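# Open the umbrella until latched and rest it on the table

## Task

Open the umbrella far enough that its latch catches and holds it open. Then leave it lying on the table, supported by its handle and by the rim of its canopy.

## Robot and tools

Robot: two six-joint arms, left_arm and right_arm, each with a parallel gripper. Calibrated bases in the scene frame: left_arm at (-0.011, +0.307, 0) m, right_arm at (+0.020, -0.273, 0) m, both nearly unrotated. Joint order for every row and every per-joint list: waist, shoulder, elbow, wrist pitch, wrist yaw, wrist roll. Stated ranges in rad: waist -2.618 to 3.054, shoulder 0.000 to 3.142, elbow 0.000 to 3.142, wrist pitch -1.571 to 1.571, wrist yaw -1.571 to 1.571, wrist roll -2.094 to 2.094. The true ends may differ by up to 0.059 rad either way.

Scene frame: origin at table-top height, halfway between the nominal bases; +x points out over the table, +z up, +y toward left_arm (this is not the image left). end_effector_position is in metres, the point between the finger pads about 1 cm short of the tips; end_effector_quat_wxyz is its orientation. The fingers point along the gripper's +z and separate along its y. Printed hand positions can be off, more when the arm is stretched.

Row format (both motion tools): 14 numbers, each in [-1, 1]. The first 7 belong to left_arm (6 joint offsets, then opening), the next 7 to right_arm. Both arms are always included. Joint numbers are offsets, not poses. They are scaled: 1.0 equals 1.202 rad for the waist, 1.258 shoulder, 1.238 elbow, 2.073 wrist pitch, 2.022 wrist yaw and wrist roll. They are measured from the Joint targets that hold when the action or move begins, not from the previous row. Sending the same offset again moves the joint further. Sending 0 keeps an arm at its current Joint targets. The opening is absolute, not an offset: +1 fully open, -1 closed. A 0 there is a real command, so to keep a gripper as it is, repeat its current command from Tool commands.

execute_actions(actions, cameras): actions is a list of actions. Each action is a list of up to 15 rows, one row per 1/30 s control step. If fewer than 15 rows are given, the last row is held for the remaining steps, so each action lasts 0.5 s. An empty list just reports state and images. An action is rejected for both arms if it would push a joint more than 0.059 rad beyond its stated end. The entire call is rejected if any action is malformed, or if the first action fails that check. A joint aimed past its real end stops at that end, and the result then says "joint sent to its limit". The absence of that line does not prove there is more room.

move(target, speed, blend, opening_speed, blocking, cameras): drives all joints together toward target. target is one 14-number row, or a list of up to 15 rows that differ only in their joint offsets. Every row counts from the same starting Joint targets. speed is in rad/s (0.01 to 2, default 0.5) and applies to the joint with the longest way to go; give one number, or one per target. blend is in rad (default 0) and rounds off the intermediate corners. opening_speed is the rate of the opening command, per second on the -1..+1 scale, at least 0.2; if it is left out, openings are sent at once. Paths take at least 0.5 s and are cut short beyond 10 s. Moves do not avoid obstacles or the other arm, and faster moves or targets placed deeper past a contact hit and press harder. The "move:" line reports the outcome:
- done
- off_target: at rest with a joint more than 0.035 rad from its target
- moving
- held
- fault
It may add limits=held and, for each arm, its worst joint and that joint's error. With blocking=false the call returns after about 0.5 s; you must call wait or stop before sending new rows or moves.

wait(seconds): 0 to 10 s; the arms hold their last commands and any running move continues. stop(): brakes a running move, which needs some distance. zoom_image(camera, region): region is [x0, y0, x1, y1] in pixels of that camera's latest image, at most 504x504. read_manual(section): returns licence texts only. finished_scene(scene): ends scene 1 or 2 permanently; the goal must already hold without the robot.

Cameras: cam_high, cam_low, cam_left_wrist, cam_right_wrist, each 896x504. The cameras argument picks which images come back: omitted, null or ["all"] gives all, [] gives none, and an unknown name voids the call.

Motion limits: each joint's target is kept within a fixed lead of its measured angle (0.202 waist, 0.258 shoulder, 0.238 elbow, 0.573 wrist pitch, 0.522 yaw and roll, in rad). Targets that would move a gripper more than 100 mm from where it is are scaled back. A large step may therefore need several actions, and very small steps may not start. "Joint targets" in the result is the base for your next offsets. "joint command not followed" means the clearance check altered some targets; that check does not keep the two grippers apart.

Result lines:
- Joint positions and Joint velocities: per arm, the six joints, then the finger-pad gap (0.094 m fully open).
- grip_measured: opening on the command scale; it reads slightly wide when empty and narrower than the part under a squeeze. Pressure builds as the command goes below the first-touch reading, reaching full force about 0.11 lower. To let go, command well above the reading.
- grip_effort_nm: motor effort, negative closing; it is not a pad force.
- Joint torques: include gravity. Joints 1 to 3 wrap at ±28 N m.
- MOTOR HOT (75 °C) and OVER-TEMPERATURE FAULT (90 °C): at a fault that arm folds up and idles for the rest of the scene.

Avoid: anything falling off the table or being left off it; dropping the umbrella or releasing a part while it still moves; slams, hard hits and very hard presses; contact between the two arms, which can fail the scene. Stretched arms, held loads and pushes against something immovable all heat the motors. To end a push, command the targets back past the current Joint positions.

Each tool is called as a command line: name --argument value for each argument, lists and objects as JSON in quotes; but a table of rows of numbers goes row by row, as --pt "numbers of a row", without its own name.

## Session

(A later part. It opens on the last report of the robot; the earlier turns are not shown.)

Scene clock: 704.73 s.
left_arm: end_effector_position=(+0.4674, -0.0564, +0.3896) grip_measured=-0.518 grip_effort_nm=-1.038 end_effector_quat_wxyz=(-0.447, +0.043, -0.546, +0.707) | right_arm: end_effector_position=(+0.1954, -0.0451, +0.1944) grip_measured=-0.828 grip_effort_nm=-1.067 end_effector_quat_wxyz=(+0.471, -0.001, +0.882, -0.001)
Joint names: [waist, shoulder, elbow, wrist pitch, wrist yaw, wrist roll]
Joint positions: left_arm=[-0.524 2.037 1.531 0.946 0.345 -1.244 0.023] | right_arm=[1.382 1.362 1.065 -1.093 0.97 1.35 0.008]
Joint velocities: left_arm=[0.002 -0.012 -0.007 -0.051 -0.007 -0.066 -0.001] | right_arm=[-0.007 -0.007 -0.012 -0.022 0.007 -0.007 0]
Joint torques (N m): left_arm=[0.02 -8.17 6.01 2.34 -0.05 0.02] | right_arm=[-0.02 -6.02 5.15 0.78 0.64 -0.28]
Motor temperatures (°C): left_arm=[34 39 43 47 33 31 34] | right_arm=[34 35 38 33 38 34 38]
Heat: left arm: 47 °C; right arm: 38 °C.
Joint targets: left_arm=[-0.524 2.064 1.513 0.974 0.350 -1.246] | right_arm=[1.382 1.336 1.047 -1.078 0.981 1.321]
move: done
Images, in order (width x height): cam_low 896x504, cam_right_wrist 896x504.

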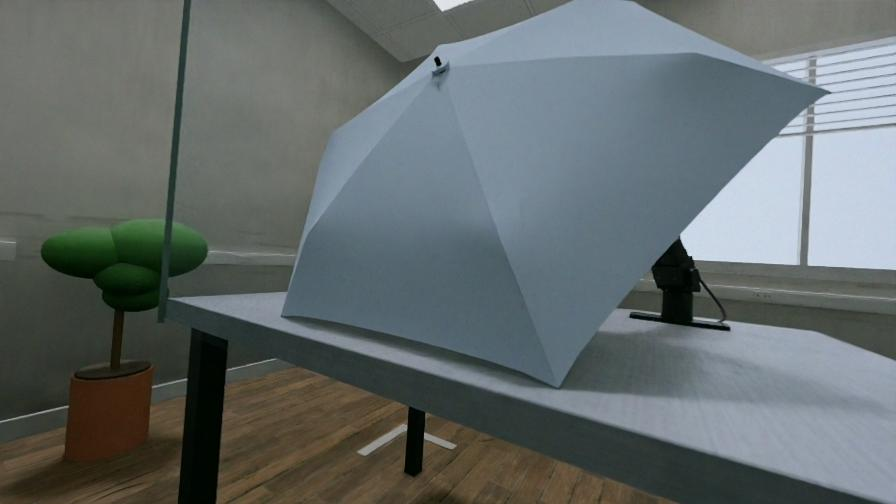

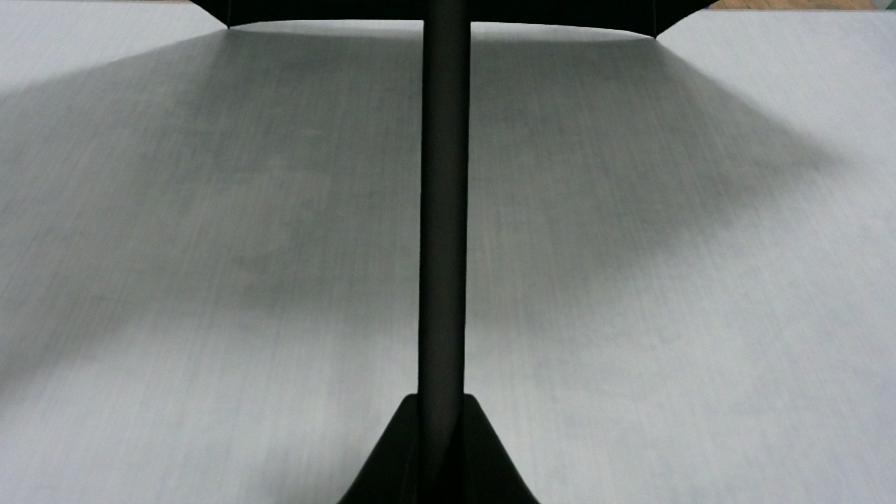

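zoom_image --camera "cam_low" --region '[480, 300, 640, 420]'

zoom_image --camera "cam_low" --region '[230, 260, 390, 380]'

zoom_image --camera "cam_right_wrist" --region '[560, 0, 760, 110]'

zoom_image --camera "cam_right_wrist" --region '[150, 0, 350, 110]'

Scaled by 3.150 from the camera's 896x504 image, which has a finer 1280x720 frame.

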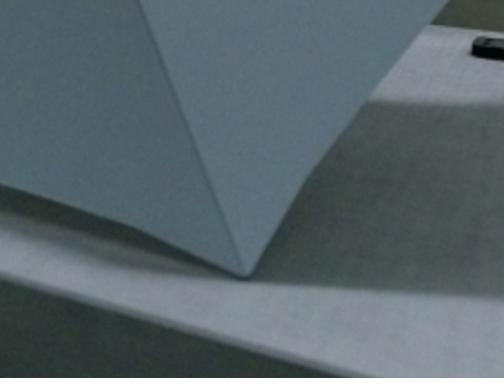

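Scaled by 3.150 from the camera's 896x504 image, which has a finer 1280x720 frame.

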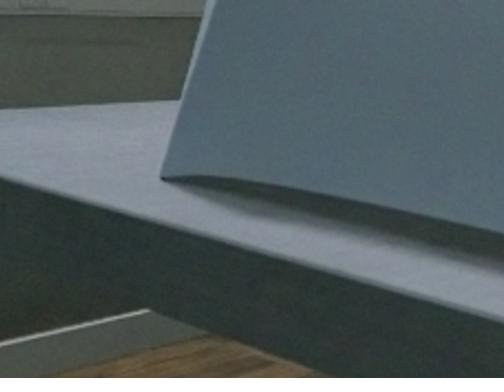

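Scaled by 2.520 from the camera's 896x504 image, which has a finer 1280x720 frame.

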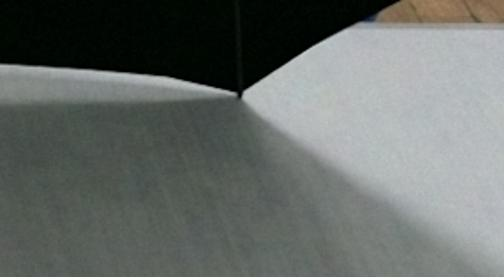

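Scaled by 2.520 from the camera's 896x504 image, which has a finer 1280x720 frame.

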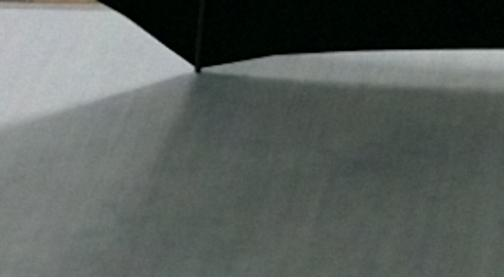

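move --target '[0, 0, 0, 0, 0, 0, 0.1, 0, 0, 0, 0, 0, 0, -1]' --opening_speed 0.5

Scene clock: 713.07 s.
left_arm: end_effector_position=(+0.4655, -0.0558, +0.3931) grip_measured=+0.099 grip_effort_nm=0.056 end_effector_quat_wxyz=(-0.450, +0.039, -0.538, +0.712) | right_arm: end_effector_position=(+0.1955, -0.0450, +0.1946) grip_measured=-0.828 grip_effort_nm=-1.067 end_effector_quat_wxyz=(+0.472, -0.001, +0.882, +0.000)
Joint names: [waist, shoulder, elbow, wrist pitch, wrist yaw, wrist roll]
Joint positions: left_arm=[-0.524 2.039 1.531 0.968 0.348 -1.247 0.052] | right_arm=[1.382 1.362 1.065 -1.092 0.972 1.349 0.008]
Joint velocities: left_arm=[-0.002 0.002 -0.002 -0.051 0.051 0.051 0] | right_arm=[0.002 -0.007 -0.002 -0.066 0.051 0.007 0]
Joint torques (N m): left_arm=[0.03 -8.31 6 2.09 -0.09 0.05] | right_arm=[0.01 -6.06 5.18 0.78 0.62 -0.27]
Motor temperatures (°C): left_arm=[34 39 43 47 33 31 34] | right_arm=[34 35 38 33 38 34 38]
Heat: left arm: 47 °C; right arm: 38 °C.
Joint targets: left_arm=[-0.524 2.064 1.513 0.974 0.350 -1.247] | right_arm=[1.382 1.336 1.046 -1.078 0.981 1.321]
move: done

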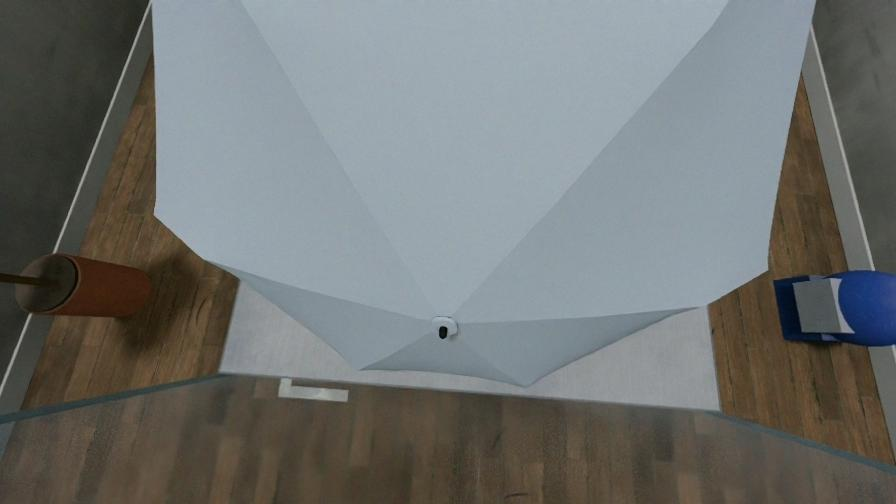

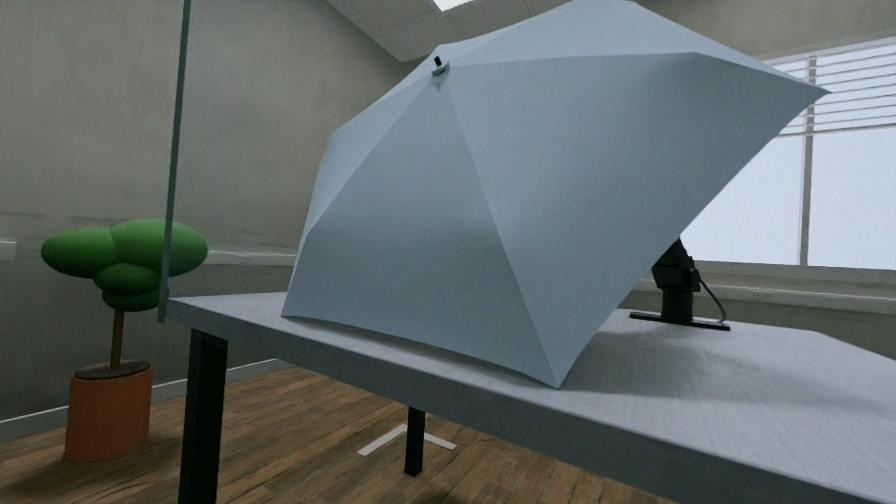

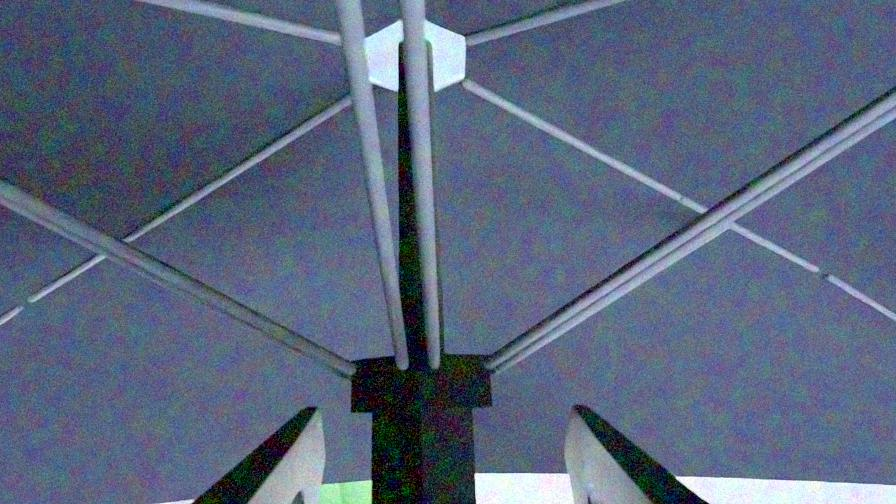

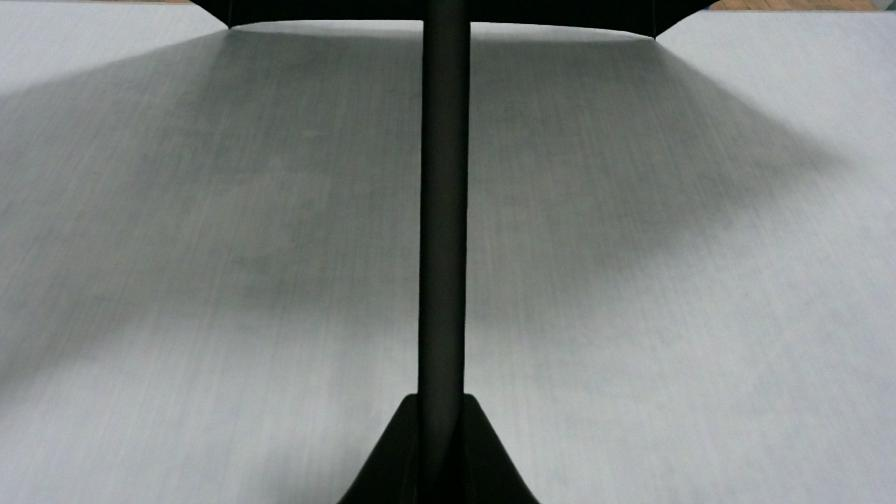

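move --pt "0.0345 -0.0952 -0.2134 0.0738 0.0193 -0.0117 0.1 0 0 0 0 0 0 -1" --pt "0.0779 -0.1752 -0.4002 0.1417 0.0422 -0.0234 0.1 0 0 0 0 0 0 -1" --speed 0.25 --blend 0.05

zoom_image --camera "cam_left_wrist" --region '[320, 200, 600, 504]'

Scene clock: 724.80 s.
left_arm: end_effector_position=(+0.4205, +0.0095, +0.3253) grip_measured=+0.099 grip_effort_nm=0.037 end_effector_quat_wxyz=(-0.435, +0.050, -0.557, +0.706) | right_arm: end_effector_position=(+0.1953, -0.0447, +0.1945) grip_measured=-0.828 grip_effort_nm=-1.067 end_effector_quat_wxyz=(+0.471, -0.001, +0.882, +0.001)
Joint names: [waist, shoulder, elbow, wrist pitch, wrist yaw, wrist roll]
Joint positions: left_arm=[-0.437 1.871 1.035 1.26 0.429 -1.294 0.052] | right_arm=[1.382 1.361 1.065 -1.09 0.969 1.348 0.008]
Joint velocities: left_arm=[-0.002 0.012 -0.002 -0.022 -0.022 -0.022 0] | right_arm=[-0.007 0.002 0.002 0.081 -0.022 -0.007 0.001]
Joint torques (N m): left_arm=[0.58 -10.24 5.22 2.1 -0.05 0.04] | right_arm=[0.05 -5.94 5.14 0.77 0.66 -0.25]
Motor temperatures (°C): left_arm=[34 39 42 46 32 31 34] | right_arm=[34 35 37 33 37 34 38]
Heat: left arm: 46 °C; right arm: 38 °C.
Joint targets: left_arm=[-0.431 1.843 1.018 1.267 0.436 -1.294] | right_arm=[1.382 1.336 1.046 -1.077 0.981 1.320]
move: done

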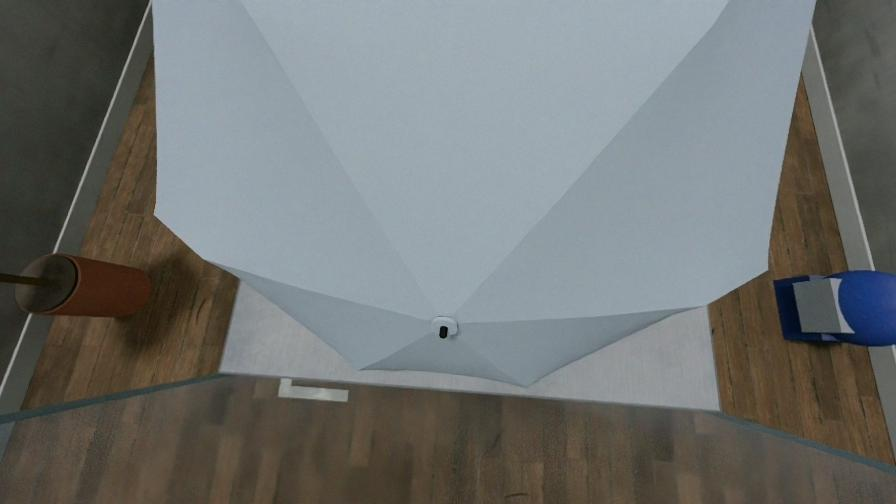

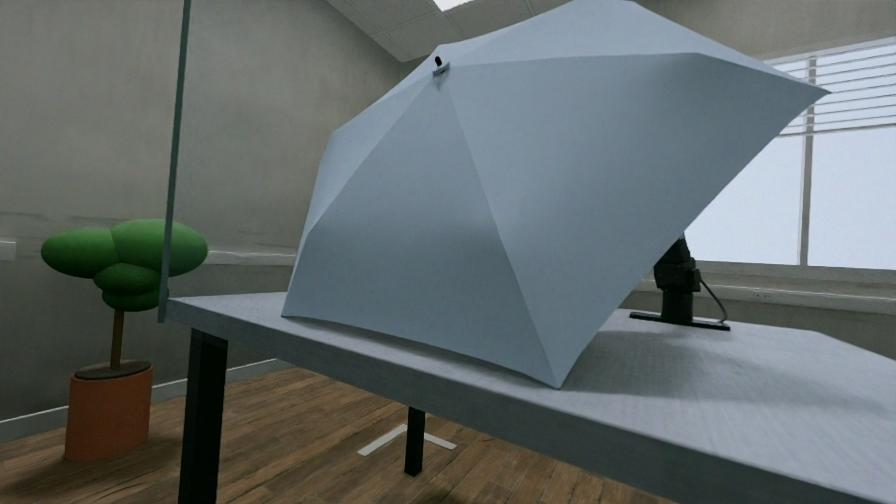

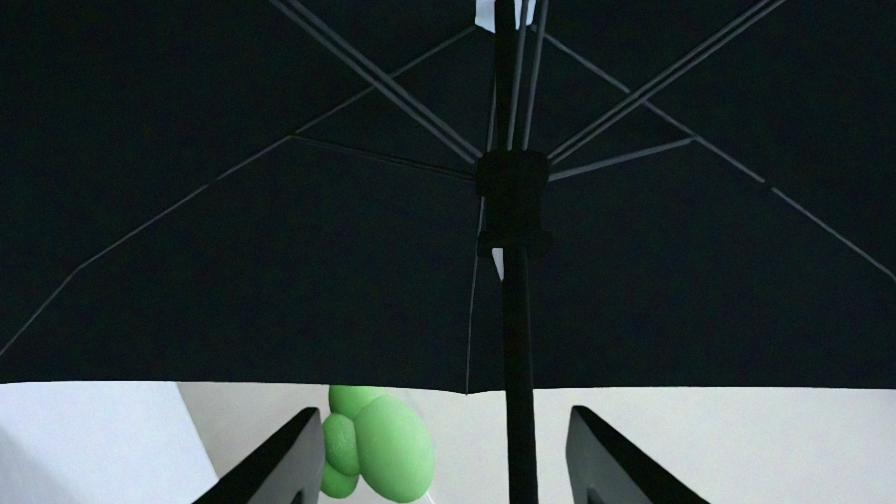

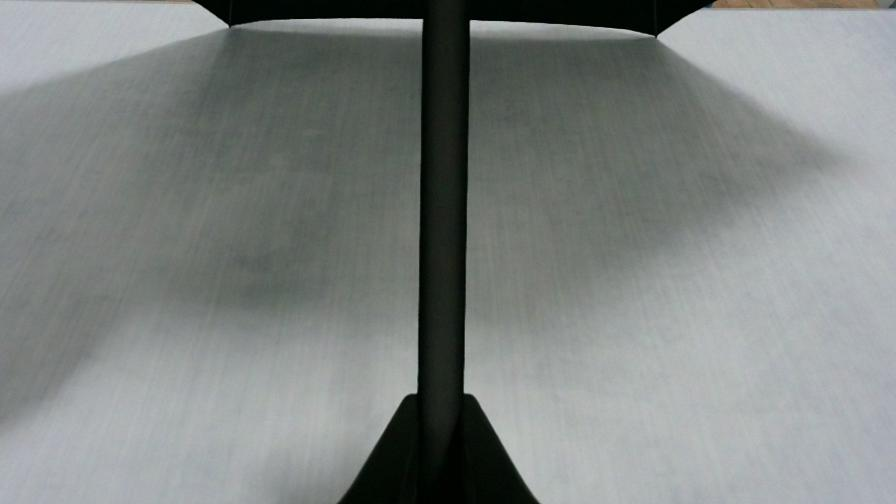

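Scaled by 1.658 from the camera's 896x504 image, which has a finer 1280x720 frame.

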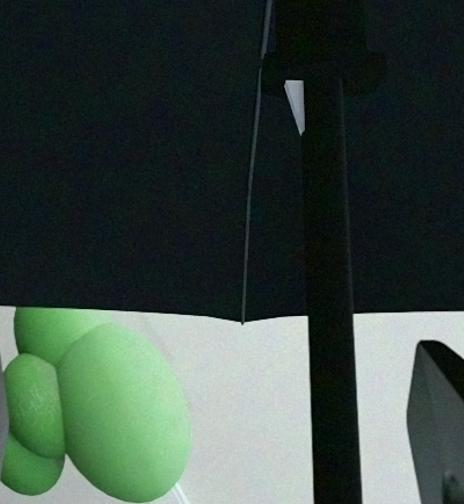

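move --pt "0 -0.4316 -0.4992 0.0497 0 0 0.1 0 0 0 0 0 0 -1" --pt "0.317 -0.6701 -0.58 0.0497 -0.1662 0.4916 0.1 0 0 0 0 0 0 -1" --pt "0.982 -0.6701 -0.58 0.0497 -0.2156 0.64 0.1 0 0 0 0 0 0 -1" --speed 0.7 --blend 0.1

Scene clock: 757.23 s.
left_arm: end_effector_position=(+0.2156, +0.5046, +0.3876) grip_measured=+0.099 grip_effort_nm=0.022 end_effector_quat_wxyz=(+0.845, -0.151, +0.405, +0.313) | right_arm: end_effector_position=(+0.1953, -0.0447, +0.1945) grip_measured=-0.828 grip_effort_nm=-1.067 end_effector_quat_wxyz=(+0.471, -0.001, +0.882, +0.001)
Joint names: [waist, shoulder, elbow, wrist pitch, wrist yaw, wrist roll]
Joint positions: left_arm=[0.744 1.013 0.319 1.37 0.005 -0.006 0.052] | right_arm=[1.382 1.361 1.065 -1.09 0.969 1.348 0.008]
Joint velocities: left_arm=[0.007 -0.012 0.012 0.022 0.037 -0.066 -0.001] | right_arm=[0.007 -0.012 -0.002 0.007 -0.007 -0.022 0]
Joint torques (N m): left_arm=[0.58 -2.37 5.29 1.76 -0.07 0.09] | right_arm=[0.08 -5.97 5.19 0.77 0.65 -0.26]
Motor temperatures (°C): left_arm=[34 39 42 46 32 31 33] | right_arm=[34 36 37 33 37 34 38]
Heat: left arm: 46 °C; right arm: 38 °C.
Joint targets: left_arm=[0.750 1.001 0.300 1.370 0.000 0.000] | right_arm=[1.382 1.336 1.046 -1.077 0.981 1.320]
move: done

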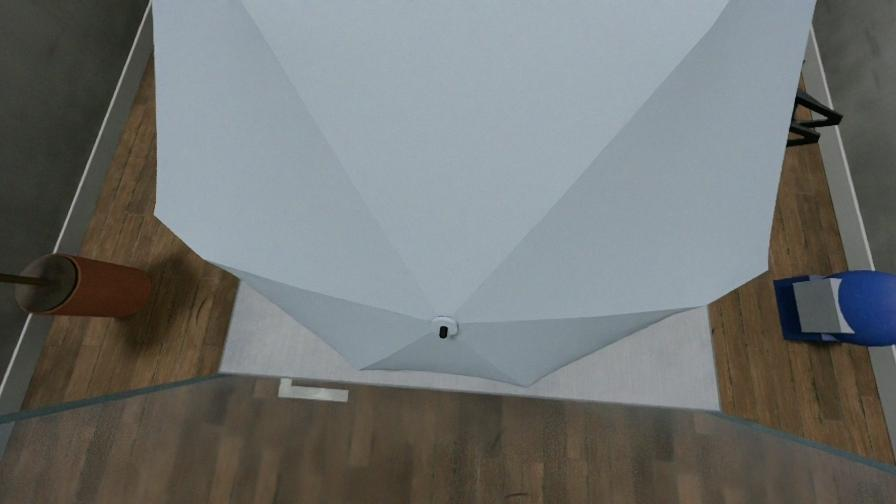

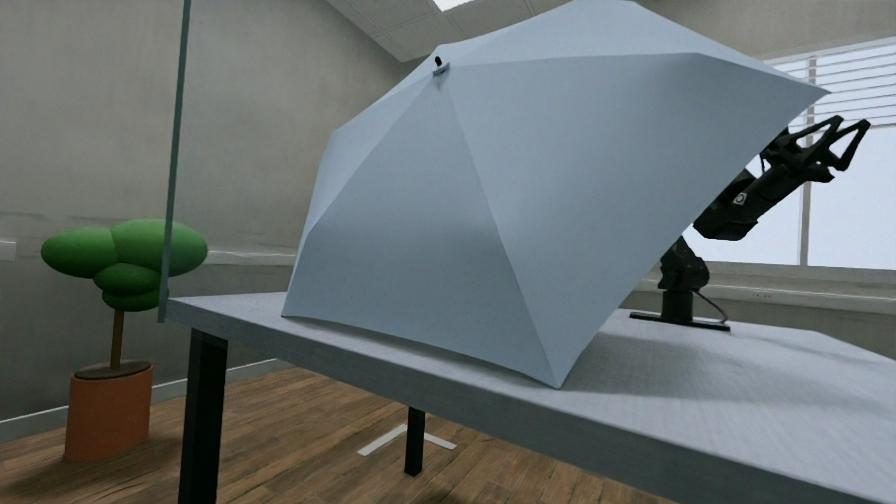

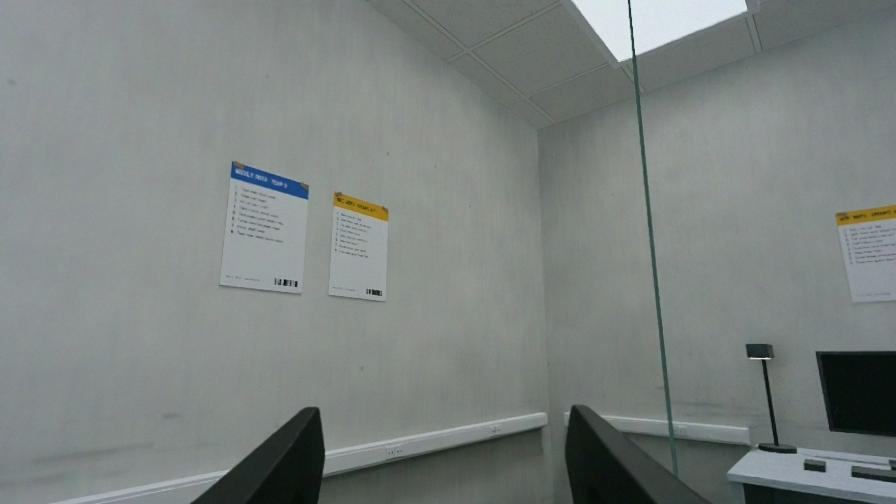

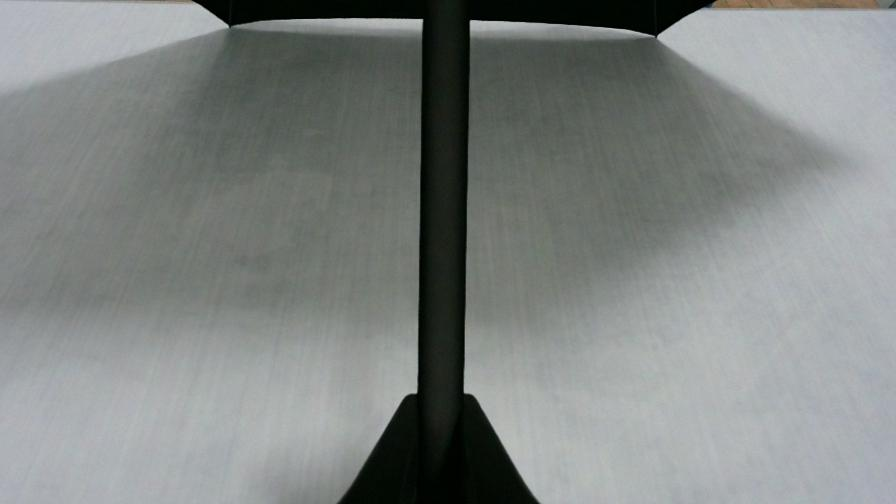

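move --pt "0.22 0 0 0 0 0 0.1 0.0938 0.0708 -0.1445 0.0483 0.0575 0.1005 -1" --pt "0.48 0 0 0 0 0 0.1 0.1687 0.2263 -0.2346 0.0908 0.1051 0.2173 -1" --pt "0.624 0 0 0 0 0 0.1 0.1965 0.3355 -0.2544 0.1089 0.1255 0.2806 -1" --speed 0.2 --blend 0.08

Scene clock: 780.73 s.
left_arm: end_effector_position=(+0.0197, +0.6060, +0.3876) grip_measured=+0.099 grip_effort_nm=0.017 end_effector_quat_wxyz=(+0.672, -0.289, +0.322, +0.602) | right_arm: end_effector_position=(+0.1624, -0.0469, +0.0773) grip_measured=-0.828 grip_effort_nm=-1.067 end_effector_quat_wxyz=(+0.574, +0.001, +0.819, -0.001)
Joint names: [waist, shoulder, elbow, wrist pitch, wrist yaw, wrist roll]
Joint positions: left_arm=[1.493 1.013 0.319 1.37 0.004 -0.005 0.052] | right_arm=[1.611 1.743 0.745 -0.865 1.207 1.883 0.008]
Joint velocities: left_arm=[-0.012 -0.007 -0.007 -0.022 -0.007 0.022 0.001] | right_arm=[-0.012 0.002 -0.002 0.007 0.022 0.007 -0.001]
Joint torques (N m): left_arm=[0.65 -2.37 5.29 1.76 -0.06 0.1] | right_arm=[0.7 -4.27 3.41 0.09 0.88 0.06]
Motor temperatures (°C): left_arm=[34 37 41 45 32 31 32] | right_arm=[34 35 37 33 36 34 38]
Heat: left arm: 45 °C; right arm: 38 °C.
Joint targets: left_arm=[1.500 1.001 0.300 1.370 0.000 0.000] | right_arm=[1.619 1.758 0.732 -0.852 1.235 1.888]
move: done

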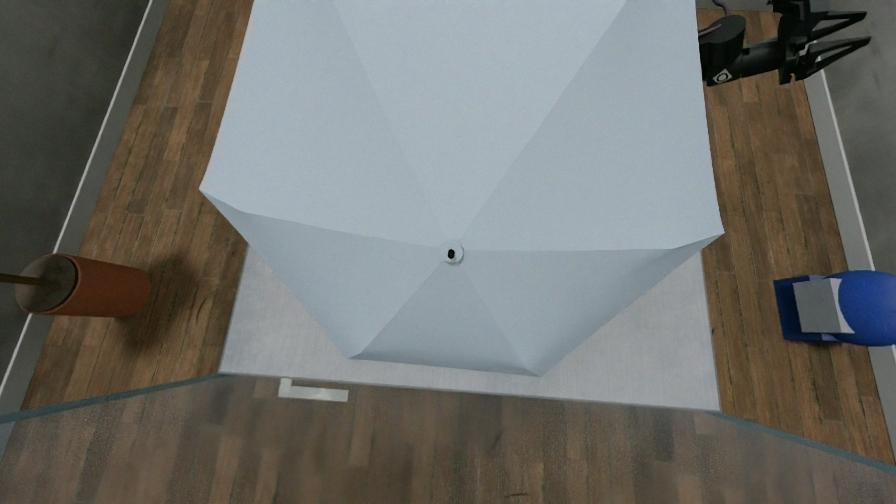

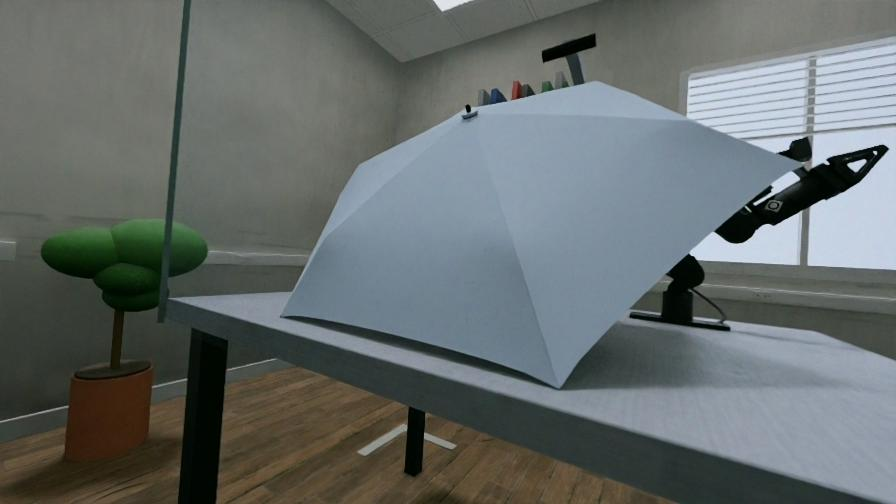

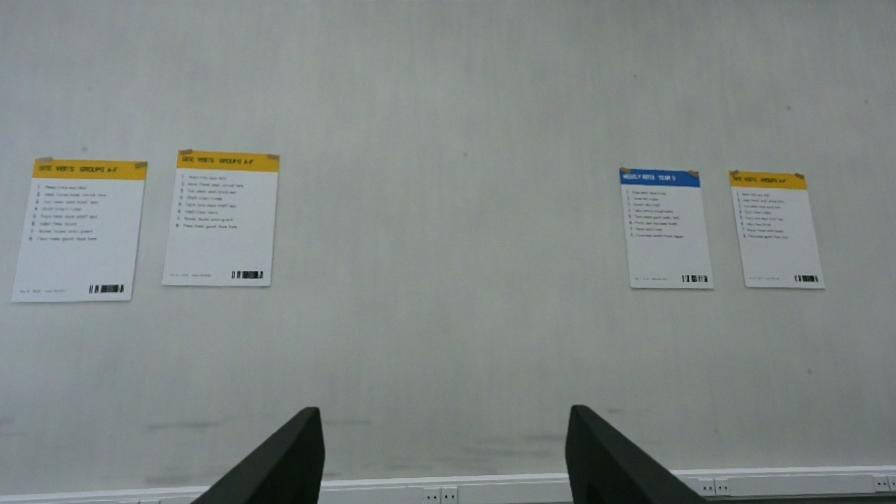

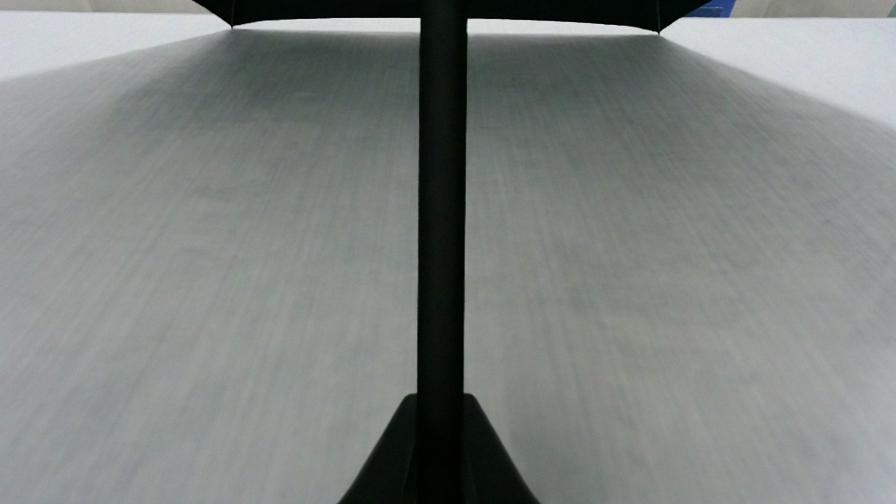

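execute_actions --actions '[]'

Scene clock: 793.43 s.
left_arm: end_effector_position=(+0.0197, +0.6060, +0.3876) grip_measured=+0.099 grip_effort_nm=0.017 end_effector_quat_wxyz=(+0.672, -0.289, +0.322, +0.602) | right_arm: end_effector_position=(+0.1625, -0.0468, +0.0774) grip_measured=-0.828 grip_effort_nm=-1.062 end_effector_quat_wxyz=(+0.574, +0.001, +0.819, +0.000)
Joint names: [waist, shoulder, elbow, wrist pitch, wrist yaw, wrist roll]
Joint positions: left_arm=[1.493 1.013 0.319 1.37 0.004 -0.005 0.052] | right_arm=[1.611 1.743 0.745 -0.865 1.207 1.883 0.008]
Joint velocities: left_arm=[0.007 0.012 -0.002 -0.007 -0.066 0.007 -0.002] | right_arm=[-0.012 0.022 -0.007 -0.022 -0.066 -0.066 0.001]
Joint torques (N m): left_arm=[0.62 -2.36 5.3 1.76 -0.07 0.1] | right_arm=[0.7 -4.22 3.43 0.08 0.88 0.06]
Motor temperatures (°C): left_arm=[34 37 41 45 32 31 32] | right_arm=[34 35 36 32 37 34 38]
Heat: left arm: 45 °C; right arm: 38 °C.
Joint targets: left_arm=[1.500 1.001 0.300 1.370 0.000 0.000] | right_arm=[1.619 1.758 0.732 -0.852 1.235 1.888]
Tool commands: left_gripper/opening=+0.1 right_gripper/opening=-1.0

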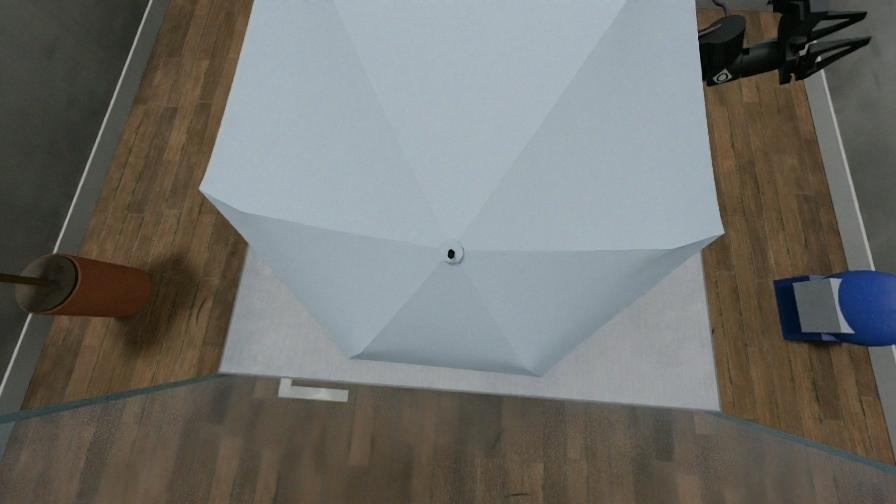

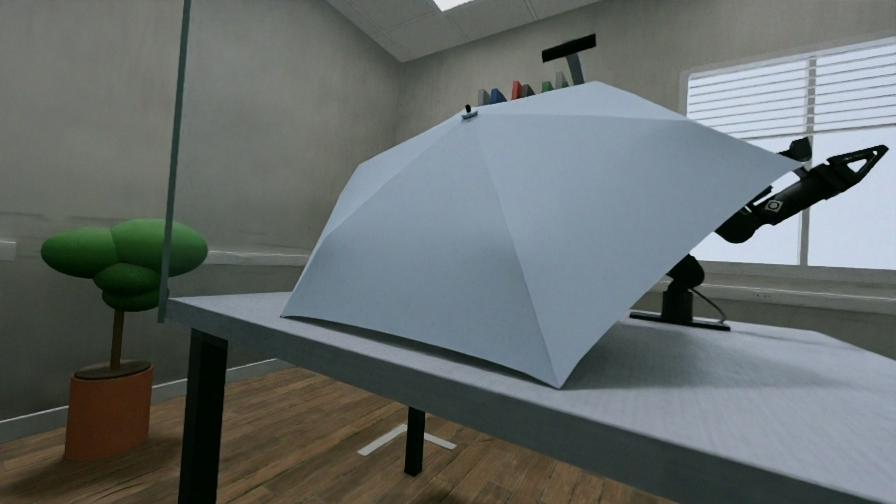

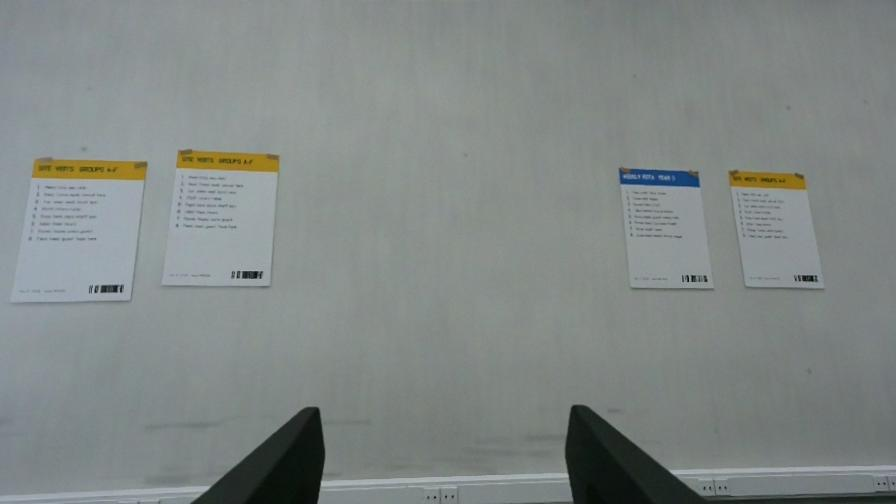

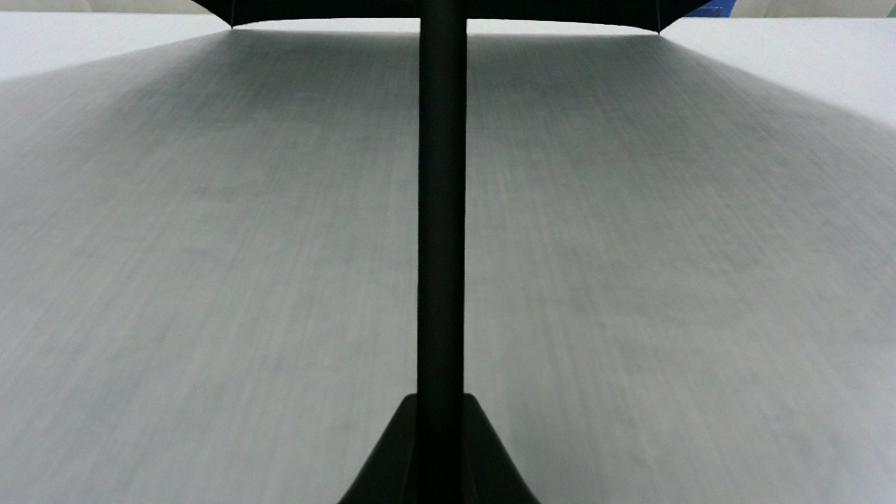

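move --target '[0,0,0,0,0,0,0.1,0.0121,0.066,0.0012,0.0046,0.0114,0.0351,-1]' --speed 0.15

Scene clock: 797.90 s.
left_arm: end_effector_position=(+0.0197, +0.6060, +0.3876) grip_measured=+0.099 grip_effort_nm=0.027 end_effector_quat_wxyz=(+0.672, -0.289, +0.322, +0.602) | right_arm: end_effector_position=(+0.1606, -0.0461, +0.0644) grip_measured=-0.828 grip_effort_nm=-1.057 end_effector_quat_wxyz=(+0.585, +0.003, +0.811, -0.001)
Joint names: [waist, shoulder, elbow, wrist pitch, wrist yaw, wrist roll]
Joint positions: left_arm=[1.493 1.013 0.319 1.37 0.004 -0.005 0.052] | right_arm=[1.626 1.825 0.745 -0.852 1.226 1.955 0.008]
Joint velocities: left_arm=[-0.002 -0.002 -0.012 -0.022 -0.051 -0.022 0] | right_arm=[0.007 -0.022 -0.002 0.066 0.007 -0.051 -0.001]
Joint torques (N m): left_arm=[0.62 -2.36 5.3 1.75 -0.06 0.1] | right_arm=[0.8 -4.45 3.14 -0.05 0.9 0.06]
Motor temperatures (°C): left_arm=[34 37 41 45 32 31 32] | right_arm=[34 35 36 32 37 34 38]
Heat: left arm: 45 °C; right arm: 38 °C.
Joint targets: left_arm=[1.500 1.001 0.300 1.370 0.000 0.000] | right_arm=[1.633 1.841 0.733 -0.842 1.258 1.959]
move: done

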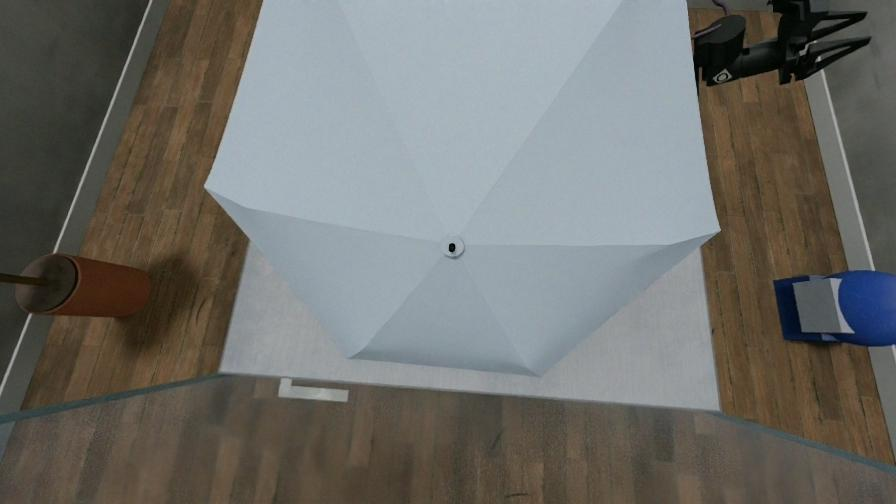

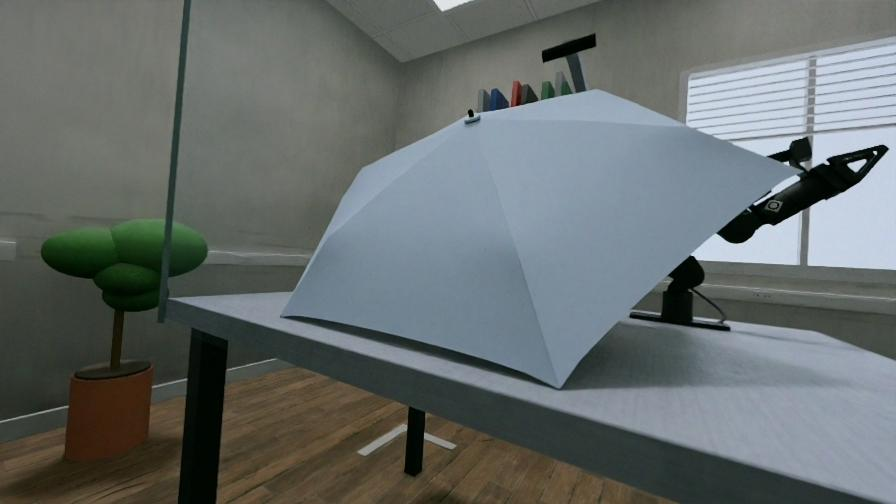

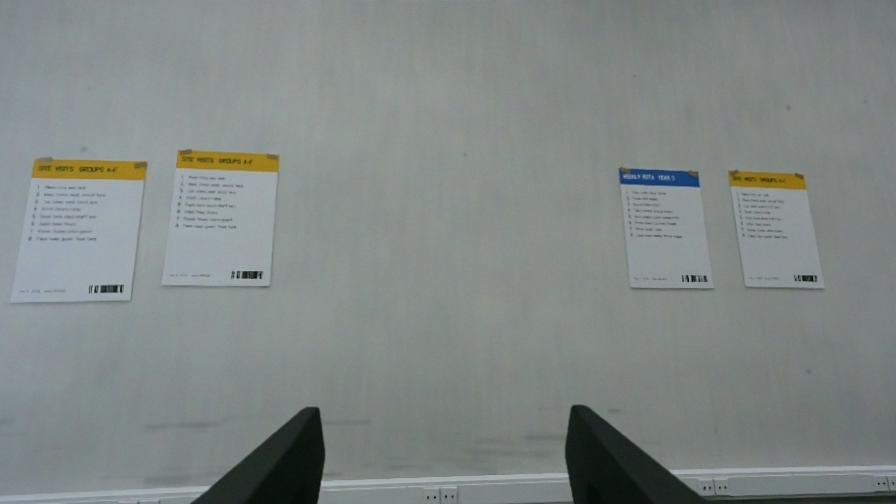

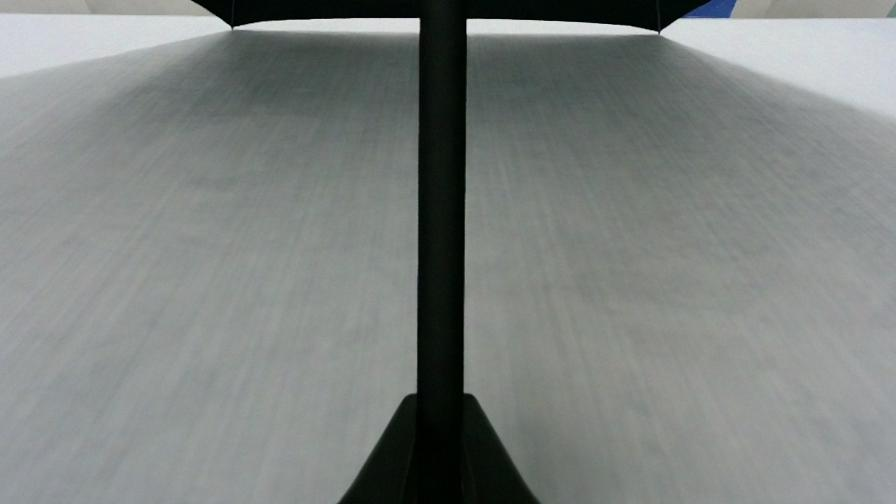

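move --target '[0,0,0,0,0,0,0.1,0.0047,0.0254,0.0005,0.0018,0.0044,0.0135,-1]' --speed 0.08 --cameras '["cam_right_wrist"]'

move --target '[0,0,0,0,0,0,0.1,0.0028,0.0152,0.0003,0.0011,0.0026,0.0081,-1]' --speed 0.08 --cameras '["cam_high","cam_low","cam_right_wrist"]'

Scene clock: 800.70 s.
left_arm: end_effector_position=(+0.0197, +0.6060, +0.3876) grip_measured=+0.099 grip_effort_nm=0.027 end_effector_quat_wxyz=(+0.672, -0.289, +0.322, +0.602) | right_arm: end_effector_position=(+0.1608, -0.0454, +0.0624) grip_measured=-0.828 grip_effort_nm=-1.067 end_effector_quat_wxyz=(+0.594, +0.002, +0.805, +0.001)
Joint names: [waist, shoulder, elbow, wrist pitch, wrist yaw, wrist roll]
Joint positions: left_arm=[1.493 1.013 0.319 1.37 0.004 -0.005 0.052] | right_arm=[1.63 1.853 0.745 -0.852 1.247 1.982 0.008]
Joint velocities: left_arm=[-0.017 -0.017 -0.002 0.022 -0.007 -0.007 -0.001] | right_arm=[0.012 -0.002 0.002 -0.037 0.037 -0.095 0]
Joint torques (N m): left_arm=[0.64 -2.36 5.27 1.75 -0.06 0.1] | right_arm=[0.84 -4.16 3.03 -0.04 0.77 0.06]
Motor temperatures (°C): left_arm=[34 37 41 45 32 31 32] | right_arm=[34 35 36 32 37 34 38]
Heat: left arm: 45 °C; right arm: 38 °C.
Joint targets: left_arm=[1.500 1.001 0.300 1.370 0.000 0.000] | right_arm=[1.639 1.873 0.734 -0.839 1.267 1.986]
move: done
Images, in order (width x height): cam_right_wrist 896x504.

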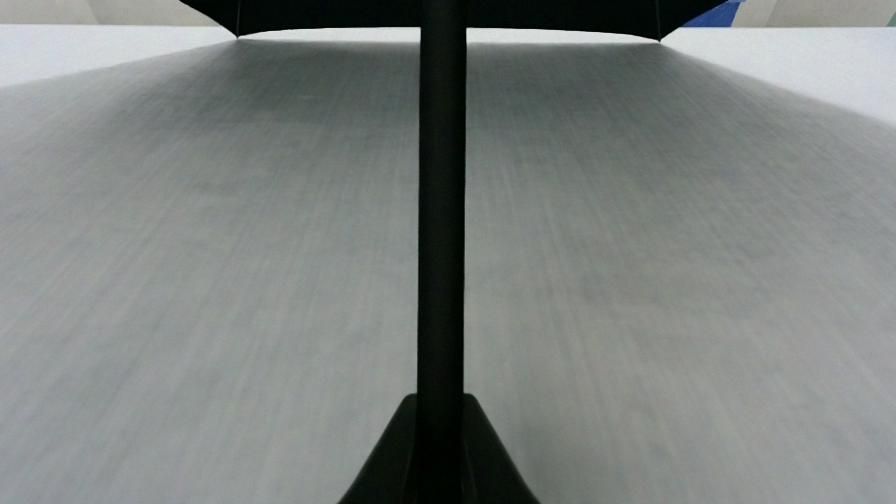

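Scene clock: 801.40 s.
left_arm: end_effector_position=(+0.0197, +0.6060, +0.3876) grip_measured=+0.099 grip_effort_nm=0.027 end_effector_quat_wxyz=(+0.672, -0.289, +0.322, +0.602) | right_arm: end_effector_position=(+0.1609, -0.0446, +0.0624) grip_measured=-0.828 grip_effort_nm=-1.062 end_effector_quat_wxyz=(+0.601, +0.001, +0.800, +0.004)
Joint names: [waist, shoulder, elbow, wrist pitch, wrist yaw, wrist roll]
Joint positions: left_arm=[1.493 1.013 0.319 1.37 0.004 -0.005 0.052] | right_arm=[1.633 1.867 0.745 -0.852 1.263 1.998 0.008]
Joint velocities: left_arm=[-0.007 -0.017 0.007 0.022 -0.022 0.007 0] | right_arm=[0.002 -0.012 -0.012 -0.095 -0.007 0.007 0]
Joint torques (N m): left_arm=[0.62 -2.36 5.29 1.76 -0.07 0.1] | right_arm=[0.9 -3.86 2.99 -0.02 0.66 0.06]
Motor temperatures (°C): left_arm=[34 37 41 45 32 31 32] | right_arm=[34 35 36 32 37 34 38]
Heat: left arm: 45 °C; right arm: 38 °C.
Joint targets: left_arm=[1.500 1.001 0.300 1.370 0.000 0.000] | right_arm=[1.642 1.892 0.734 -0.836 1.272 2.003]
move: done
Images, in order (width x height): cam_high 896x504, cam_low 896x504, cam_right_wrist 896x504.

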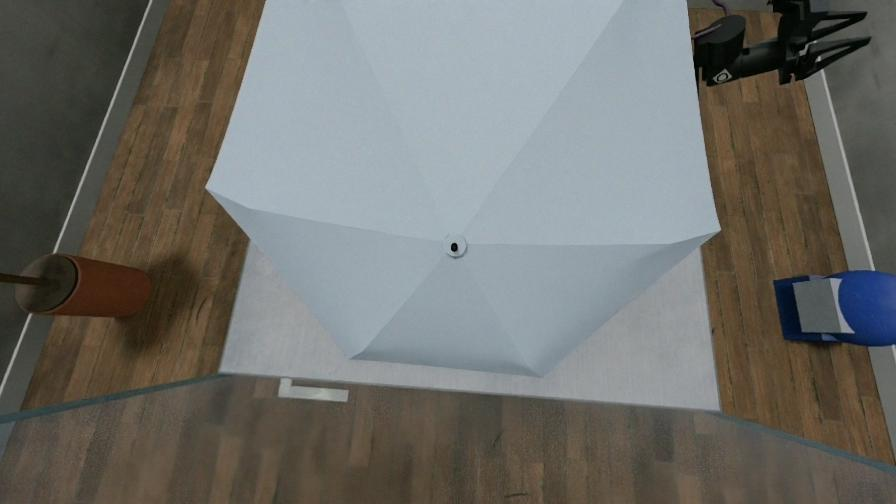

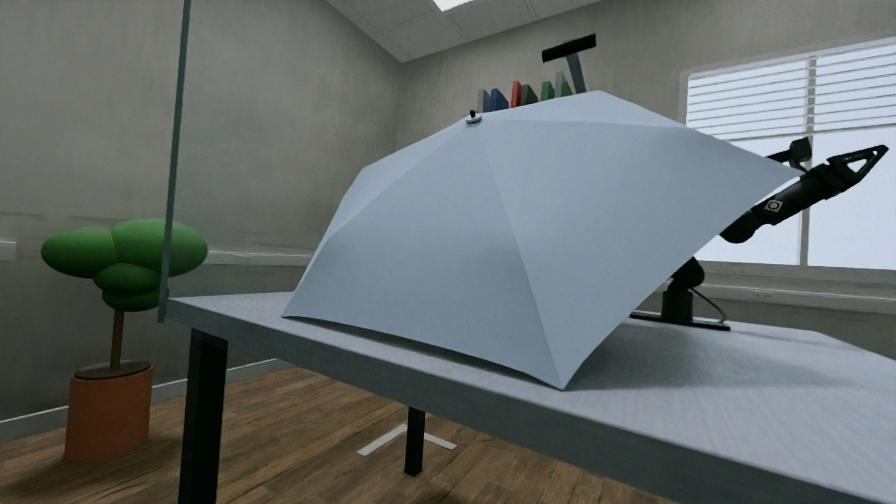

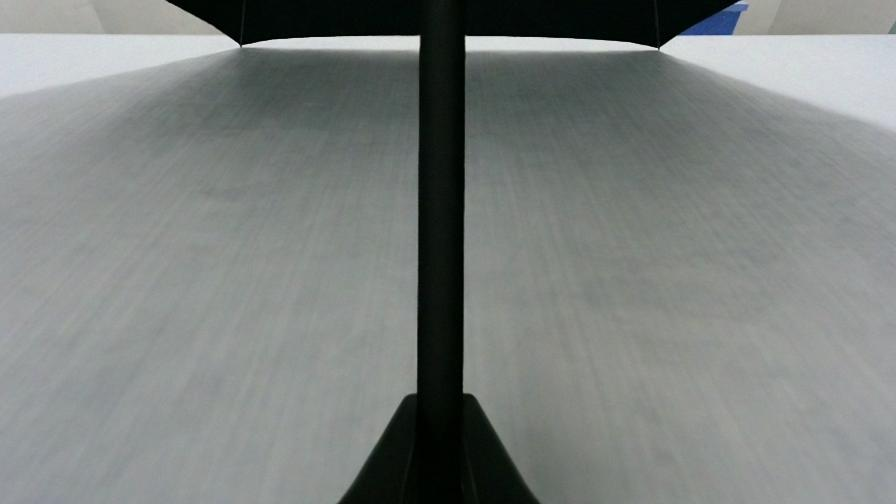

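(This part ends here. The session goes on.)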